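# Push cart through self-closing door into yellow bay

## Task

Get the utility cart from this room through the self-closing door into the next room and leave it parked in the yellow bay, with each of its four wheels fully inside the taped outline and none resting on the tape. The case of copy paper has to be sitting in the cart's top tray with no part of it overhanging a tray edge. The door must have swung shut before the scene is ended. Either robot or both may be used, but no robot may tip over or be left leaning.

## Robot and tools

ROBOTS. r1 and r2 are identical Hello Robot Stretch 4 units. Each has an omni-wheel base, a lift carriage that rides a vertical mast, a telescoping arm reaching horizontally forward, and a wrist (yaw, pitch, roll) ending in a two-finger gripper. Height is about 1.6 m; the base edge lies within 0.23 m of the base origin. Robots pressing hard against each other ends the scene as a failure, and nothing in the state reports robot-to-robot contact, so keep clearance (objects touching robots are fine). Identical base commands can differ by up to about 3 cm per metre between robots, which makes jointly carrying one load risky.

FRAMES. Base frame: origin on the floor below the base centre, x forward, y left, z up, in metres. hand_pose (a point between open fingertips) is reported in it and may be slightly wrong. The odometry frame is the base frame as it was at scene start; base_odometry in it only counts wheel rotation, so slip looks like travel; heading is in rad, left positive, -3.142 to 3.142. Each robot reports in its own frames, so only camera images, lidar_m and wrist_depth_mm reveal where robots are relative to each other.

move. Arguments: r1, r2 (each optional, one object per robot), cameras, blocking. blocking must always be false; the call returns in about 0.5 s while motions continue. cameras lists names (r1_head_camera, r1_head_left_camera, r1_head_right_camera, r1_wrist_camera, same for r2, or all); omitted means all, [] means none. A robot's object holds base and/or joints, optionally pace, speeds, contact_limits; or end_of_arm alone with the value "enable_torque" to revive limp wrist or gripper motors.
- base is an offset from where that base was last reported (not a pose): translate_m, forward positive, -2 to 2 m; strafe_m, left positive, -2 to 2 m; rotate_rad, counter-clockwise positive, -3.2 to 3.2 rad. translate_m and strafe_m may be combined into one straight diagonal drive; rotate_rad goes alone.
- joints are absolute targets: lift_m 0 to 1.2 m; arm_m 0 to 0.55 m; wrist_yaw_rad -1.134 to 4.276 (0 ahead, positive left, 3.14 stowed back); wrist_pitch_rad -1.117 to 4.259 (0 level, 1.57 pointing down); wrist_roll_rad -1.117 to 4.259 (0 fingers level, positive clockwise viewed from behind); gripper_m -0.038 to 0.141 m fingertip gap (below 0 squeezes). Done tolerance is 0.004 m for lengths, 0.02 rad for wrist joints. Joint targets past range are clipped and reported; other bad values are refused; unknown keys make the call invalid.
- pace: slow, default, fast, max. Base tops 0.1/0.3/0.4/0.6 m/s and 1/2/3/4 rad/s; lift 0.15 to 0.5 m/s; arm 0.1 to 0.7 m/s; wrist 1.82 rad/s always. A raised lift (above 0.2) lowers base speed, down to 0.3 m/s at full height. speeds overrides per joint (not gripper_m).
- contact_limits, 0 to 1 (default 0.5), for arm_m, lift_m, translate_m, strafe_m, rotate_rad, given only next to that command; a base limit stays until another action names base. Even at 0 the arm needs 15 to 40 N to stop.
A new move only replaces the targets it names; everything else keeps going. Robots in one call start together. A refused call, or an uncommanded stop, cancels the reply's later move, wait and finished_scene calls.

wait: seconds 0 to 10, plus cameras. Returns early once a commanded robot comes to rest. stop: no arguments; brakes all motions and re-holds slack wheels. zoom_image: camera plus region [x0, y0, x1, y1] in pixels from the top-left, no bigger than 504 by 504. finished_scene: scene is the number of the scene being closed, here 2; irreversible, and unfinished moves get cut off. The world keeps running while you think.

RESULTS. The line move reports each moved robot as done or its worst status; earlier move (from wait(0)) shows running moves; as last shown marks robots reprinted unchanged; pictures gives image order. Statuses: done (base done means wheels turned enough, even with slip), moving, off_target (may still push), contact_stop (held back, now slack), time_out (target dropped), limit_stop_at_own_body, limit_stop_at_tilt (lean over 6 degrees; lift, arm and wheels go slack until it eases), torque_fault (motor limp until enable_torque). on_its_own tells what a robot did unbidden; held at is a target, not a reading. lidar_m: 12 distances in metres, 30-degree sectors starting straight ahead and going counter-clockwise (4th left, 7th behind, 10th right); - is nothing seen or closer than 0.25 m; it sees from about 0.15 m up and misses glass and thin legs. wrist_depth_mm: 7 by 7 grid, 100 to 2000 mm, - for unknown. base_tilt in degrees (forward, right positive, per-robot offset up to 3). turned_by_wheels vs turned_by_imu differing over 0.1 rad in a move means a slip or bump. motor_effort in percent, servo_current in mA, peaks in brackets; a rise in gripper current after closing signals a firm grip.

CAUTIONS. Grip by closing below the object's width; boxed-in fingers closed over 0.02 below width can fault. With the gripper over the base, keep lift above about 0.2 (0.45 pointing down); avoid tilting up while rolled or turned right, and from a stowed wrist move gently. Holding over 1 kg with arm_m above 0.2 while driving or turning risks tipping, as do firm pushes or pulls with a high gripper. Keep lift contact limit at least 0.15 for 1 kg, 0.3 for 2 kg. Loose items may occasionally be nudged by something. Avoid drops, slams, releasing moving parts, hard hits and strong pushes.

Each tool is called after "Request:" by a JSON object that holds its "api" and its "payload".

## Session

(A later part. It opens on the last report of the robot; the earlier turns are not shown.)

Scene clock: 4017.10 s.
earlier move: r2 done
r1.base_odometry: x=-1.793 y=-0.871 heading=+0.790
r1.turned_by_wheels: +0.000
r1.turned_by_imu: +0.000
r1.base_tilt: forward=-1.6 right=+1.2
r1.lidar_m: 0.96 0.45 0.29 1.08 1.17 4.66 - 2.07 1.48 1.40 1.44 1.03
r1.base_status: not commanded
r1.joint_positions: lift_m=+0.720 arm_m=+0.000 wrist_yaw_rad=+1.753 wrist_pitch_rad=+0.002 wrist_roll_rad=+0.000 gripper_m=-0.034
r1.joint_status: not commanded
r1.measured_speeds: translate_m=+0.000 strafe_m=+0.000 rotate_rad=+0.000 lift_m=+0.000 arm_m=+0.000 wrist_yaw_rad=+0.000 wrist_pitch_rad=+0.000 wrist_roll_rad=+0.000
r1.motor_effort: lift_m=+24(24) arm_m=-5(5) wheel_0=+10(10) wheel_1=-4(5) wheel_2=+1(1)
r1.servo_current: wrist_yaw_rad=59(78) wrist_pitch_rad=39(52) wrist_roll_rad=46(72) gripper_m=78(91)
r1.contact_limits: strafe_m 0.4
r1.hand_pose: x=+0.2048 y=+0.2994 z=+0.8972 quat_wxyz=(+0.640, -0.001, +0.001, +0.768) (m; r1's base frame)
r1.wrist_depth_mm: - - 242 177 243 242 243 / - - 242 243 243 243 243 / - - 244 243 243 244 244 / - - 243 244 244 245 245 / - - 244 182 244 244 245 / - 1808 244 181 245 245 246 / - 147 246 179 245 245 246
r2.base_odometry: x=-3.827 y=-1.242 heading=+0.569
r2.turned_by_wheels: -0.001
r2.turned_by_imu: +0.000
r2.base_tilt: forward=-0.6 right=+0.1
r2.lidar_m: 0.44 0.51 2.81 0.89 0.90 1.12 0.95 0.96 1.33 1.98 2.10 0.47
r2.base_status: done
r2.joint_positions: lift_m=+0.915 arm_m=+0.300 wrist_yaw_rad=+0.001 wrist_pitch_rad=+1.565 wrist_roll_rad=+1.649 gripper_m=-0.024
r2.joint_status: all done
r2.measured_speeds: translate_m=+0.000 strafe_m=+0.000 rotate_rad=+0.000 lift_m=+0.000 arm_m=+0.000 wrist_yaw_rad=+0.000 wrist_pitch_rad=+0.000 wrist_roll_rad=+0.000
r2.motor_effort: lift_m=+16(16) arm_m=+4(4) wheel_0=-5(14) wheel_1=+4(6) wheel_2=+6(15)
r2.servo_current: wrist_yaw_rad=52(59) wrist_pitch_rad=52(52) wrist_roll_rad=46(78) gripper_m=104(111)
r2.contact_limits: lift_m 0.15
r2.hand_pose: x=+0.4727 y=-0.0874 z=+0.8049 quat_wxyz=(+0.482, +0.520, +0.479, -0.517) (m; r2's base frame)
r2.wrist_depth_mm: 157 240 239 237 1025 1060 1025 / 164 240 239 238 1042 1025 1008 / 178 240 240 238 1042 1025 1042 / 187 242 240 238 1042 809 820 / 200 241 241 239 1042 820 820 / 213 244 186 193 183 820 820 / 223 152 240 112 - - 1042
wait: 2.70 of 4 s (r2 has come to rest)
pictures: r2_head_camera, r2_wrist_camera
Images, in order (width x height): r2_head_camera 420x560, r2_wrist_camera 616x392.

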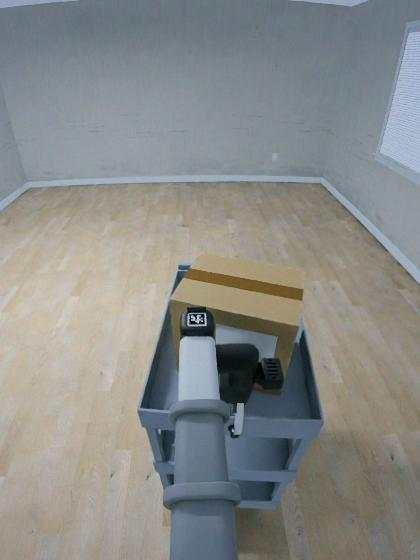

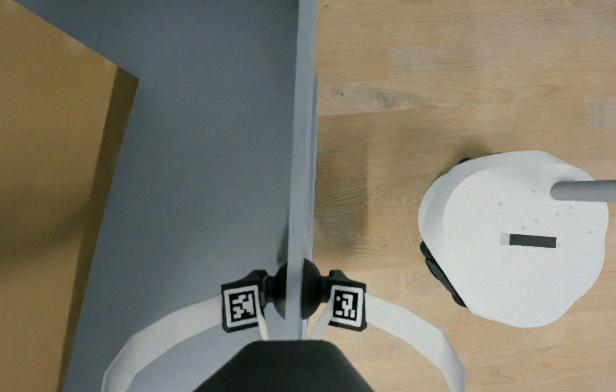

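Request:
{"api": "move", "payload": {"blocking": false, "r2": {"base": {"translate_m": -0.184, "strafe_m": 0.184}, "joints": {"wrist_roll_rad": 1.915}, "speeds": {"wrist_roll_rad": 0.1}, "pace": "slow"}, "cameras": []}}

Request:
{"api": "wait", "payload": {"seconds": 4, "cameras": ["r2_wrist_camera", "r2_head_camera", "r2_head_left_camera"]}}

Scene clock: 4045.63 s.
move: r2 moving
r1.base_odometry: x=-1.793 y=-0.871 heading=+0.790
r1.turned_by_wheels: +0.000
r1.turned_by_imu: +0.000
r1.base_tilt: forward=-1.6 right=+1.2
r1.lidar_m: 0.95 0.49 0.29 1.05 1.18 4.70 - 2.06 1.50 1.40 1.41 1.03
r1.base_status: not commanded
r1.joint_positions: lift_m=+0.720 arm_m=+0.000 wrist_yaw_rad=+1.753 wrist_pitch_rad=+0.002 wrist_roll_rad=+0.000 gripper_m=-0.034
r1.joint_status: not commanded
r1.measured_speeds: translate_m=+0.000 strafe_m=+0.000 rotate_rad=+0.000 lift_m=+0.000 arm_m=+0.000 wrist_yaw_rad=+0.000 wrist_pitch_rad=+0.000 wrist_roll_rad=+0.000
r1.motor_effort: lift_m=+24(24) arm_m=-5(5) wheel_0=+9(10) wheel_1=-4(4) wheel_2=+1(1)
r1.servo_current: wrist_yaw_rad=39(59) wrist_pitch_rad=46(46) wrist_roll_rad=39(59) gripper_m=85(91)
r1.contact_limits: strafe_m 0.4
r1.hand_pose: x=+0.2048 y=+0.2994 z=+0.8972 quat_wxyz=(+0.640, -0.001, +0.001, +0.768) (m; r1's base frame)
r1.wrist_depth_mm: - - 242 177 243 243 243 / - - 243 242 243 243 244 / - - 243 244 243 244 244 / - - 244 245 245 245 244 / - - 245 182 245 245 245 / - 1708 245 181 245 245 245 / - 147 245 179 246 246 246
r2.base_odometry: x=-3.839 y=-1.239 heading=+0.569
r2.turned_by_wheels: +0.000
r2.turned_by_imu: +0.000
r2.base_tilt: forward=-0.7 right=+0.1
r2.lidar_m: 0.45 0.47 2.78 0.89 0.89 1.08 0.92 0.97 1.38 1.98 2.11 0.46
r2.base_status: translate_m moving; strafe_m moving
r2.joint_positions: lift_m=+0.915 arm_m=+0.300 wrist_yaw_rad=+0.001 wrist_pitch_rad=+1.565 wrist_roll_rad=+1.692 gripper_m=-0.024
r2.joint_status: wrist_roll_rad moving
r2.measured_speeds: translate_m=-0.036 strafe_m=+0.035 rotate_rad=-0.001 lift_m=+0.000 arm_m=+0.000 wrist_yaw_rad=+0.000 wrist_pitch_rad=+0.000 wrist_roll_rad=+0.100
r2.motor_effort: lift_m=+16(16) arm_m=+4(4) wheel_0=-11(12) wheel_1=+5(5) wheel_2=+9(10)
r2.servo_current: wrist_yaw_rad=52(59) wrist_pitch_rad=46(52) wrist_roll_rad=26(65) gripper_m=98(111)
r2.contact_limits: lift_m 0.15
r2.hand_pose: x=+0.4727 y=-0.0874 z=+0.8049 quat_wxyz=(+0.470, +0.531, +0.468, -0.528) (m; r2's base frame)
r2.wrist_depth_mm: 180 242 240 1042 1025 1025 991 / 179 240 240 1042 1025 1042 1008 / 187 242 241 1042 1042 1025 1008 / 189 241 240 1042 1042 809 809 / 207 243 240 240 1060 820 809 / 214 243 183 189 182 854 820 / 227 243 242 112 148 - 1025
pictures: none
No camera images: "cameras" was empty.

Scene clock: 4048.97 s.
earlier move: r2 done
r1.base_odometry: x=-1.793 y=-0.871 heading=+0.790
r1.turned_by_wheels: +0.000
r1.turned_by_imu: +0.000
r1.base_tilt: forward=-1.6 right=+1.2
r1.lidar_m: 0.98 0.49 0.28 0.91 1.02 4.70 - 2.05 1.47 1.40 1.46 1.06
r1.base_status: not commanded
r1.joint_positions: lift_m=+0.720 arm_m=+0.000 wrist_yaw_rad=+1.753 wrist_pitch_rad=+0.002 wrist_roll_rad=+0.000 gripper_m=-0.034
r1.joint_status: not commanded
r1.measured_speeds: translate_m=+0.000 strafe_m=+0.000 rotate_rad=+0.000 lift_m=+0.000 arm_m=+0.000 wrist_yaw_rad=+0.000 wrist_pitch_rad=+0.000 wrist_roll_rad=+0.000
r1.motor_effort: lift_m=+24(24) arm_m=-5(5) wheel_0=+9(10) wheel_1=-5(5) wheel_2=+1(1)
r1.servo_current: wrist_yaw_rad=59(65) wrist_pitch_rad=46(52) wrist_roll_rad=46(65) gripper_m=91(91)
r1.contact_limits: strafe_m 0.4
r1.hand_pose: x=+0.2048 y=+0.2994 z=+0.8972 quat_wxyz=(+0.640, -0.001, +0.001, +0.768) (m; r1's base frame)
r1.wrist_depth_mm: - - 242 177 243 243 243 / - - 242 243 243 243 243 / - - 244 243 244 244 244 / - - 244 244 245 245 244 / - - 244 182 245 245 245 / - - 245 181 244 246 247 / - 1118 245 180 246 246 246
r2.base_odometry: x=-4.081 y=-1.186 heading=+0.568
r2.turned_by_wheels: -0.001
r2.turned_by_imu: -0.002
r2.base_tilt: forward=-0.7 right=+0.1
r2.lidar_m: 0.44 3.58 0.92 0.68 0.69 0.83 3.79 0.78 1.09 2.17 2.25 0.41
r2.base_status: done
r2.joint_positions: lift_m=+0.915 arm_m=+0.300 wrist_yaw_rad=+0.001 wrist_pitch_rad=+1.569 wrist_roll_rad=+1.914 gripper_m=-0.024
r2.joint_status: all done
r2.measured_speeds: translate_m=+0.000 strafe_m=+0.000 rotate_rad=+0.000 lift_m=+0.000 arm_m=+0.000 wrist_yaw_rad=+0.000 wrist_pitch_rad=+0.000 wrist_roll_rad=+0.000
r2.motor_effort: lift_m=+16(16) arm_m=+4(4) wheel_0=-11(18) wheel_1=+2(5) wheel_2=+0(10)
r2.servo_current: wrist_yaw_rad=46(59) wrist_pitch_rad=39(52) wrist_roll_rad=52(78) gripper_m=104(111)
r2.contact_limits: lift_m 0.15
r2.hand_pose: x=+0.4716 y=-0.0874 z=+0.8049 quat_wxyz=(+0.408, +0.579, +0.407, -0.577) (m; r2's base frame)
r2.wrist_depth_mm: 150 239 237 238 1042 1042 1042 / 161 229 240 239 1060 1060 1042 / 168 239 240 239 1060 842 831 / 187 240 239 239 1042 820 820 / 206 239 239 239 1060 842 820 / 218 239 185 189 182 1042 1042 / 231 238 238 112 - 1042 1025
wait: 3.33 of 4 s (r2 has come to rest)
pictures: r2_head_camera, r2_head_left_camera, r2_wrist_camera
Images, in order (width x height): r2_head_camera 420x560, r2_head_left_camera 420x672, r2_wrist_camera 616x392.

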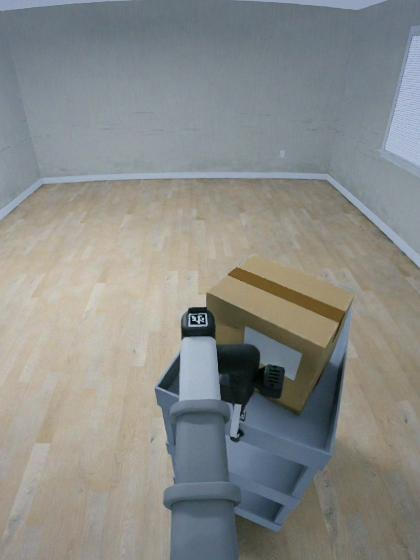

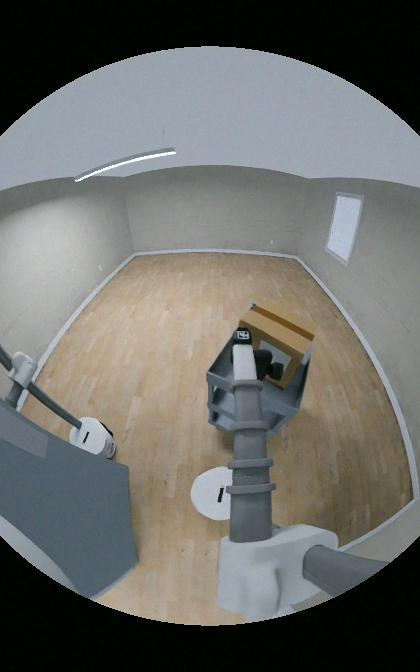

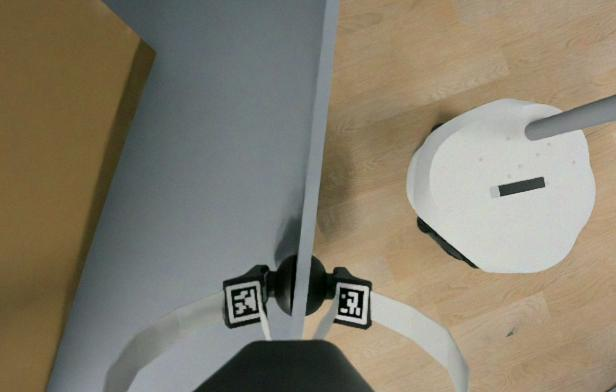

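Request:
{"api": "move", "payload": {"blocking": false, "r2": {"base": {"translate_m": -0.235, "strafe_m": 0.11}, "joints": {"wrist_roll_rad": 2.0}, "speeds": {"wrist_roll_rad": 0.05}, "pace": "slow"}, "cameras": []}}

Request:
{"api": "wait", "payload": {"seconds": 4, "cameras": ["r2_wrist_camera", "r2_head_camera"]}}

Scene clock: 4077.63 s.
move: r2 moving
r1.base_odometry: x=-1.793 y=-0.871 heading=+0.790
r1.turned_by_wheels: +0.000
r1.turned_by_imu: +0.000
r1.base_tilt: forward=-1.6 right=+1.3
r1.lidar_m: 0.98 0.46 0.28 0.89 1.04 4.69 - 2.05 1.44 1.41 1.42 1.01
r1.base_status: not commanded
r1.joint_positions: lift_m=+0.720 arm_m=+0.000 wrist_yaw_rad=+1.753 wrist_pitch_rad=+0.002 wrist_roll_rad=+0.000 gripper_m=-0.034
r1.joint_status: not commanded
r1.measured_speeds: translate_m=+0.000 strafe_m=+0.000 rotate_rad=+0.000 lift_m=+0.000 arm_m=+0.000 wrist_yaw_rad=+0.000 wrist_pitch_rad=+0.000 wrist_roll_rad=+0.000
r1.motor_effort: lift_m=+24(24) arm_m=-5(5) wheel_0=+9(10) wheel_1=-4(5) wheel_2=+1(1)
r1.servo_current: wrist_yaw_rad=72(72) wrist_pitch_rad=46(52) wrist_roll_rad=52(65) gripper_m=85(91)
r1.contact_limits: strafe_m 0.4
r1.hand_pose: x=+0.2048 y=+0.2994 z=+0.8972 quat_wxyz=(+0.640, -0.001, +0.001, +0.768) (m; r1's base frame)
r1.wrist_depth_mm: - - 243 178 242 243 243 / - - 243 243 243 243 244 / - - 243 243 244 243 245 / - - 244 244 245 244 244 / - - 245 182 245 245 244 / - - 245 181 245 246 245 / - 1098 245 179 246 245 245
r2.base_odometry: x=-4.094 y=-1.188 heading=+0.567
r2.turned_by_wheels: -0.001
r2.turned_by_imu: -0.001
r2.base_tilt: forward=-0.6 right=+0.1
r2.lidar_m: 0.47 3.60 0.90 0.68 0.67 0.86 3.76 0.80 1.09 2.19 2.29 0.43
r2.base_status: translate_m moving; strafe_m moving
r2.joint_positions: lift_m=+0.915 arm_m=+0.300 wrist_yaw_rad=+0.001 wrist_pitch_rad=+1.569 wrist_roll_rad=+1.936 gripper_m=-0.024
r2.joint_status: wrist_roll_rad moving
r2.measured_speeds: translate_m=-0.049 strafe_m=+0.022 rotate_rad=-0.004 lift_m=+0.000 arm_m=+0.000 wrist_yaw_rad=+0.000 wrist_pitch_rad=+0.000 wrist_roll_rad=+0.050
r2.motor_effort: lift_m=+16(16) arm_m=+4(4) wheel_0=-13(17) wheel_1=-9(9) wheel_2=+4(6)
r2.servo_current: wrist_yaw_rad=46(59) wrist_pitch_rad=39(46) wrist_roll_rad=85(85) gripper_m=104(104)
r2.contact_limits: lift_m 0.15
r2.hand_pose: x=+0.4716 y=-0.0874 z=+0.8049 quat_wxyz=(+0.402, +0.583, +0.401, -0.582) (m; r2's base frame)
r2.wrist_depth_mm: 158 240 238 238 1042 1042 1008 / 167 238 240 239 1042 1025 1008 / 185 240 240 238 1025 809 820 / 190 242 240 239 1025 820 809 / 209 242 240 239 1025 831 820 / 222 241 185 191 183 1042 1042 / 242 241 240 112 151 - 1008
pictures: none
No camera images: "cameras" was empty.

Scene clock: 4080.90 s.
earlier move: r2 done
r1.base_odometry: x=-1.793 y=-0.871 heading=+0.790
r1.turned_by_wheels: +0.000
r1.turned_by_imu: +0.000
r1.base_tilt: forward=-1.6 right=+1.2
r1.lidar_m: 0.99 0.48 0.30 0.89 1.04 4.71 - 2.07 1.49 1.41 1.45 1.03
r1.base_status: not commanded
r1.joint_positions: lift_m=+0.720 arm_m=+0.000 wrist_yaw_rad=+1.753 wrist_pitch_rad=+0.002 wrist_roll_rad=+0.000 gripper_m=-0.034
r1.joint_status: not commanded
r1.measured_speeds: translate_m=+0.000 strafe_m=+0.000 rotate_rad=+0.000 lift_m=+0.000 arm_m=+0.000 wrist_yaw_rad=+0.000 wrist_pitch_rad=+0.000 wrist_roll_rad=+0.000
r1.motor_effort: lift_m=+24(24) arm_m=-5(5) wheel_0=+9(10) wheel_1=-4(5) wheel_2=+1(1)
r1.servo_current: wrist_yaw_rad=46(72) wrist_pitch_rad=39(52) wrist_roll_rad=39(72) gripper_m=85(91)
r1.contact_limits: strafe_m 0.4
r1.hand_pose: x=+0.2048 y=+0.2994 z=+0.8972 quat_wxyz=(+0.640, -0.001, +0.001, +0.768) (m; r1's base frame)
r1.wrist_depth_mm: - - 242 177 243 242 243 / - - 243 243 244 243 244 / - - 244 244 244 244 244 / - - 244 244 244 245 245 / - - 245 182 245 245 246 / - - 245 181 245 245 246 / - - 245 179 245 246 246
r2.base_odometry: x=-4.338 y=-1.220 heading=+0.569
r2.turned_by_wheels: +0.002
r2.turned_by_imu: +0.002
r2.base_tilt: forward=-0.6 right=+0.1
r2.lidar_m: 0.45 3.44 0.61 0.52 0.52 0.65 3.53 0.63 0.78 2.20 2.38 0.39
r2.base_status: done
r2.joint_positions: lift_m=+0.915 arm_m=+0.300 wrist_yaw_rad=+0.001 wrist_pitch_rad=+1.566 wrist_roll_rad=+2.000 gripper_m=-0.024
r2.joint_status: all done
r2.measured_speeds: translate_m=+0.000 strafe_m=+0.000 rotate_rad=+0.000 lift_m=+0.000 arm_m=+0.000 wrist_yaw_rad=+0.000 wrist_pitch_rad=+0.000 wrist_roll_rad=+0.000
r2.motor_effort: lift_m=+16(16) arm_m=+4(4) wheel_0=-1(17) wheel_1=-4(9) wheel_2=+9(13)
r2.servo_current: wrist_yaw_rad=39(65) wrist_pitch_rad=39(52) wrist_roll_rad=33(85) gripper_m=104(111)
r2.contact_limits: lift_m 0.15
r2.hand_pose: x=+0.4725 y=-0.0874 z=+0.8049 quat_wxyz=(+0.383, +0.596, +0.381, -0.593) (m; r2's base frame)
r2.wrist_depth_mm: 138 181 237 236 236 1025 1025 / 154 200 239 238 1042 1025 1008 / 164 232 239 237 1025 820 820 / 189 239 238 237 1042 809 809 / 210 242 239 238 1025 1042 1025 / 242 241 182 201 182 1042 1042 / 243 242 241 112 1060 1042 1042
wait: 3.27 of 4 s (r2 has come to rest)
pictures: r2_head_camera, r2_wrist_camera
Images, in order (width x height): r2_head_camera 420x560, r2_wrist_camera 616x392.

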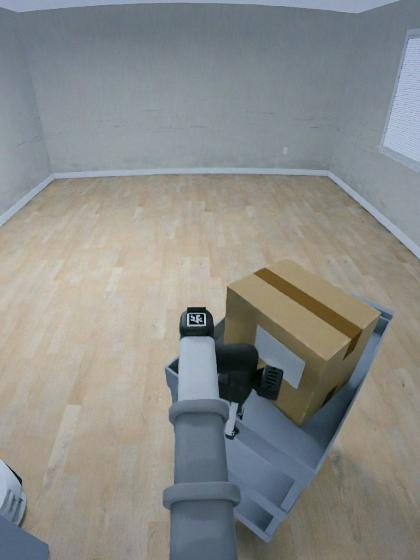

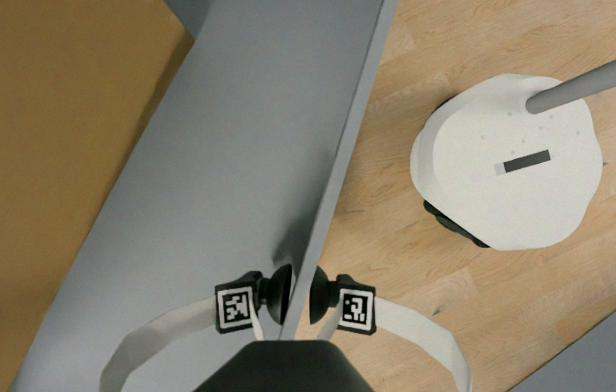

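Request:
{"api": "wait", "payload": {"seconds": 0, "cameras": ["r2_wrist_camera", "r2_head_left_camera", "r2_head_right_camera"]}}

Scene clock: 4096.17 s.
r1.base_odometry: x=-1.793 y=-0.871 heading=+0.790
r1.turned_by_wheels: +0.000
r1.turned_by_imu: +0.000
r1.base_tilt: forward=-1.6 right=+1.3
r1.lidar_m: 0.98 0.47 0.30 0.91 1.00 4.72 - 2.05 1.43 1.41 1.40 1.05
r1.base_status: not commanded
r1.joint_positions: lift_m=+0.720 arm_m=+0.000 wrist_yaw_rad=+1.753 wrist_pitch_rad=+0.002 wrist_roll_rad=+0.000 gripper_m=-0.034
r1.joint_status: not commanded
r1.measured_speeds: translate_m=+0.000 strafe_m=+0.000 rotate_rad=+0.000 lift_m=+0.000 arm_m=+0.000 wrist_yaw_rad=+0.000 wrist_pitch_rad=+0.000 wrist_roll_rad=+0.000
r1.motor_effort: lift_m=+24(24) arm_m=-5(5) wheel_0=+9(10) wheel_1=-4(5) wheel_2=+1(1)
r1.servo_current: wrist_yaw_rad=65(72) wrist_pitch_rad=46(52) wrist_roll_rad=59(72) gripper_m=85(91)
r1.contact_limits: strafe_m 0.4
r1.hand_pose: x=+0.2048 y=+0.2994 z=+0.8972 quat_wxyz=(+0.640, -0.001, +0.001, +0.768) (m; r1's base frame)
r1.wrist_depth_mm: - - 243 177 243 243 243 / - - 243 243 242 244 244 / - - 243 243 244 243 244 / - - 244 244 244 244 245 / - - 245 182 245 245 246 / - - 245 181 245 246 245 / - - 246 179 246 246 245
r2.base_odometry: x=-4.338 y=-1.220 heading=+0.569
r2.turned_by_wheels: +0.000
r2.turned_by_imu: +0.000
r2.base_tilt: forward=-0.6 right=+0.0
r2.lidar_m: 0.41 3.43 0.59 0.53 0.52 0.68 3.55 0.64 0.77 2.23 2.39 0.39
r2.base_status: done
r2.joint_positions: lift_m=+0.915 arm_m=+0.300 wrist_yaw_rad=+0.001 wrist_pitch_rad=+1.566 wrist_roll_rad=+2.000 gripper_m=-0.024
r2.joint_status: all done
r2.measured_speeds: translate_m=+0.000 strafe_m=+0.000 rotate_rad=+0.000 lift_m=+0.000 arm_m=+0.000 wrist_yaw_rad=+0.000 wrist_pitch_rad=+0.000 wrist_roll_rad=+0.000
r2.motor_effort: lift_m=+16(16) arm_m=+4(4) wheel_0=-2(17) wheel_1=-4(9) wheel_2=+9(13)
r2.servo_current: wrist_yaw_rad=52(65) wrist_pitch_rad=46(52) wrist_roll_rad=33(85) gripper_m=104(111)
r2.contact_limits: lift_m 0.15
r2.hand_pose: x=+0.4725 y=-0.0874 z=+0.8049 quat_wxyz=(+0.383, +0.596, +0.381, -0.593) (m; r2's base frame)
r2.wrist_depth_mm: 138 180 237 237 236 1025 1008 / 154 200 237 237 1025 1025 1025 / 164 233 238 238 1025 798 809 / 190 240 240 238 1025 809 820 / 211 241 240 239 1042 1025 1042 / 242 242 183 200 182 1025 1060 / 244 242 241 112 1060 1042 1042
pictures: r2_head_left_camera, r2_head_right_camera, r2_wrist_camera
Images, in order (width x height): r2_head_left_camera 420x672, r2_head_right_camera 420x672, r2_wrist_camera 616x392.

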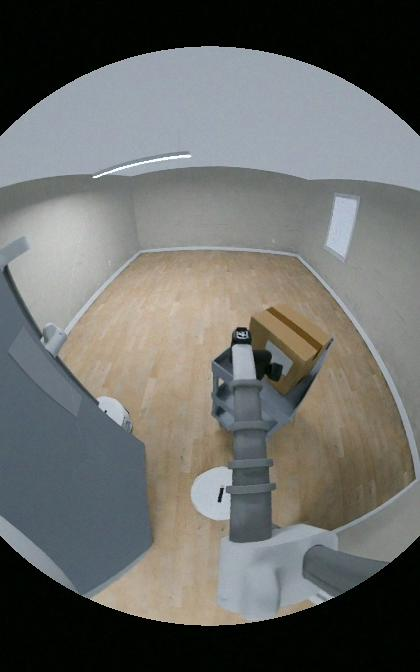

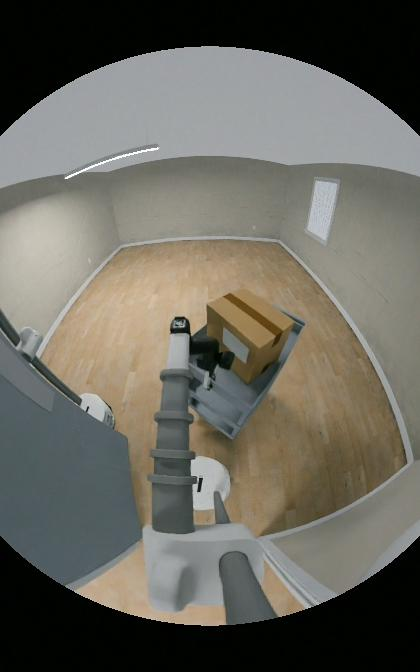

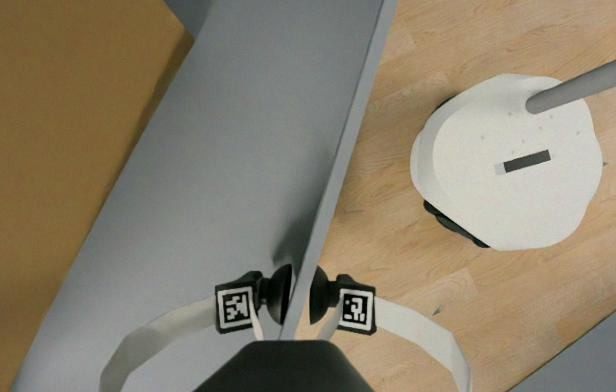

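Request:
{"api": "move", "payload": {"blocking": false, "r2": {"base": {"translate_m": -0.12, "strafe_m": 0.0}, "pace": "slow"}, "cameras": []}}

Request:
{"api": "wait", "payload": {"seconds": 3, "cameras": ["r2_wrist_camera", "r2_head_camera"]}}

Scene clock: 4106.87 s.
move: r2 moving
r1.base_odometry: x=-1.793 y=-0.871 heading=+0.790
r1.turned_by_wheels: +0.000
r1.turned_by_imu: +0.000
r1.base_tilt: forward=-1.6 right=+1.3
r1.lidar_m: 0.98 0.47 0.29 0.91 1.02 4.72 - 2.08 1.49 1.40 1.46 1.06
r1.base_status: not commanded
r1.joint_positions: lift_m=+0.720 arm_m=+0.000 wrist_yaw_rad=+1.753 wrist_pitch_rad=+0.002 wrist_roll_rad=+0.000 gripper_m=-0.034
r1.joint_status: not commanded
r1.measured_speeds: translate_m=+0.000 strafe_m=+0.000 rotate_rad=+0.000 lift_m=+0.000 arm_m=+0.000 wrist_yaw_rad=+0.000 wrist_pitch_rad=+0.000 wrist_roll_rad=+0.000
r1.motor_effort: lift_m=+24(24) arm_m=-5(5) wheel_0=+9(10) wheel_1=-4(4) wheel_2=+1(1)
r1.servo_current: wrist_yaw_rad=52(65) wrist_pitch_rad=39(46) wrist_roll_rad=59(65) gripper_m=78(91)
r1.contact_limits: strafe_m 0.4
r1.hand_pose: x=+0.2048 y=+0.2994 z=+0.8972 quat_wxyz=(+0.640, -0.001, +0.001, +0.768) (m; r1's base frame)
r1.wrist_depth_mm: - - 243 177 243 243 243 / - - 243 243 242 244 243 / - - 243 243 244 244 244 / - - 244 243 245 244 244 / - - 244 182 245 245 245 / - - 244 181 245 245 246 / - - 245 180 246 246 246
r2.base_odometry: x=-4.348 y=-1.226 heading=+0.569
r2.turned_by_wheels: +0.000
r2.turned_by_imu: +0.001
r2.base_tilt: forward=-0.6 right=+0.0
r2.lidar_m: 0.42 3.40 0.59 0.52 0.53 0.65 3.51 0.64 0.77 2.17 2.39 0.40
r2.base_status: translate_m moving; strafe_m moving
r2.joint_positions: lift_m=+0.915 arm_m=+0.300 wrist_yaw_rad=+0.001 wrist_pitch_rad=+1.566 wrist_roll_rad=+2.000 gripper_m=-0.024
r2.joint_status: not commanded
r2.measured_speeds: translate_m=-0.049 strafe_m=-0.001 rotate_rad=-0.003 lift_m=+0.000 arm_m=+0.000 wrist_yaw_rad=+0.000 wrist_pitch_rad=-0.002 wrist_roll_rad=+0.000
r2.motor_effort: lift_m=+16(16) arm_m=+4(4) wheel_0=-6(7) wheel_1=-8(8) wheel_2=+15(15)
r2.servo_current: wrist_yaw_rad=46(59) wrist_pitch_rad=46(52) wrist_roll_rad=46(52) gripper_m=98(104)
r2.contact_limits: lift_m 0.15
r2.hand_pose: x=+0.4725 y=-0.0874 z=+0.8049 quat_wxyz=(+0.383, +0.596, +0.381, -0.593) (m; r2's base frame)
r2.wrist_depth_mm: 141 177 237 236 1025 1042 991 / 156 206 238 237 1042 1025 1025 / 167 239 240 238 1060 809 798 / 191 242 241 237 1025 809 820 / 218 243 241 239 1042 1042 1008 / 244 243 183 192 184 1042 1025 / 245 243 242 112 - - 1042
pictures: none
No camera images: "cameras" was empty.

Scene clock: 4108.83 s.
earlier move: r2 done
r1.base_odometry: x=-1.793 y=-0.871 heading=+0.790
r1.turned_by_wheels: +0.000
r1.turned_by_imu: +0.000
r1.base_tilt: forward=-1.6 right=+1.2
r1.lidar_m: 0.99 0.50 0.30 0.88 1.13 4.67 - 2.04 1.48 1.41 1.46 1.02
r1.base_status: not commanded
r1.joint_positions: lift_m=+0.720 arm_m=+0.000 wrist_yaw_rad=+1.753 wrist_pitch_rad=+0.002 wrist_roll_rad=+0.000 gripper_m=-0.034
r1.joint_status: not commanded
r1.measured_speeds: translate_m=+0.000 strafe_m=+0.000 rotate_rad=+0.000 lift_m=+0.000 arm_m=+0.000 wrist_yaw_rad=+0.000 wrist_pitch_rad=+0.000 wrist_roll_rad=+0.000
r1.motor_effort: lift_m=+24(24) arm_m=-5(5) wheel_0=+9(10) wheel_1=-4(5) wheel_2=+1(1)
r1.servo_current: wrist_yaw_rad=59(72) wrist_pitch_rad=46(52) wrist_roll_rad=59(65) gripper_m=85(91)
r1.contact_limits: strafe_m 0.4
r1.hand_pose: x=+0.2048 y=+0.2994 z=+0.8972 quat_wxyz=(+0.640, -0.001, +0.001, +0.768) (m; r1's base frame)
r1.wrist_depth_mm: - - 242 177 242 243 243 / - - 243 243 243 243 243 / - - 243 244 244 244 244 / - - 244 244 245 244 244 / - - 245 182 245 245 245 / - - 245 180 245 245 245 / - - 245 179 246 245 246
r2.base_odometry: x=-4.439 y=-1.284 heading=+0.569
r2.turned_by_wheels: +0.000
r2.turned_by_imu: +0.001
r2.base_tilt: forward=-0.7 right=+0.1
r2.lidar_m: 0.45 3.41 0.58 0.51 0.50 0.73 3.39 0.54 0.59 1.72 2.37 0.39
r2.base_status: done
r2.joint_positions: lift_m=+0.915 arm_m=+0.300 wrist_yaw_rad=+0.001 wrist_pitch_rad=+1.565 wrist_roll_rad=+2.000 gripper_m=-0.024
r2.joint_status: not commanded
r2.measured_speeds: translate_m=+0.000 strafe_m=+0.000 rotate_rad=+0.000 lift_m=+0.000 arm_m=+0.000 wrist_yaw_rad=+0.000 wrist_pitch_rad=+0.000 wrist_roll_rad=+0.000
r2.motor_effort: lift_m=+16(16) arm_m=+4(4) wheel_0=-2(10) wheel_1=-5(9) wheel_2=+7(15)
r2.servo_current: wrist_yaw_rad=46(59) wrist_pitch_rad=46(52) wrist_roll_rad=39(59) gripper_m=111(111)
r2.contact_limits: lift_m 0.15
r2.hand_pose: x=+0.4726 y=-0.0874 z=+0.8049 quat_wxyz=(+0.383, +0.597, +0.381, -0.593) (m; r2's base frame)
r2.wrist_depth_mm: 139 183 237 236 1025 1025 1025 / 154 202 238 236 1025 1042 1042 / 163 229 238 237 1008 809 809 / 185 240 239 239 1025 820 809 / 208 240 240 240 1042 1025 1042 / 237 241 185 201 184 1042 1025 / 244 154 242 112 1042 1060 -
wait: 1.97 of 3 s (r2 has come to rest)
pictures: r2_head_camera, r2_wrist_camera
Images, in order (width x height): r2_head_camera 420x560, r2_wrist_camera 616x392.

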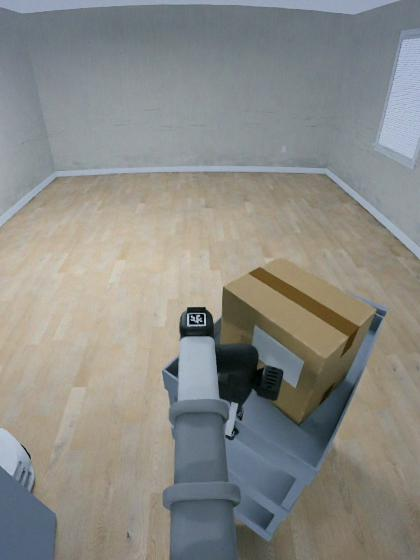

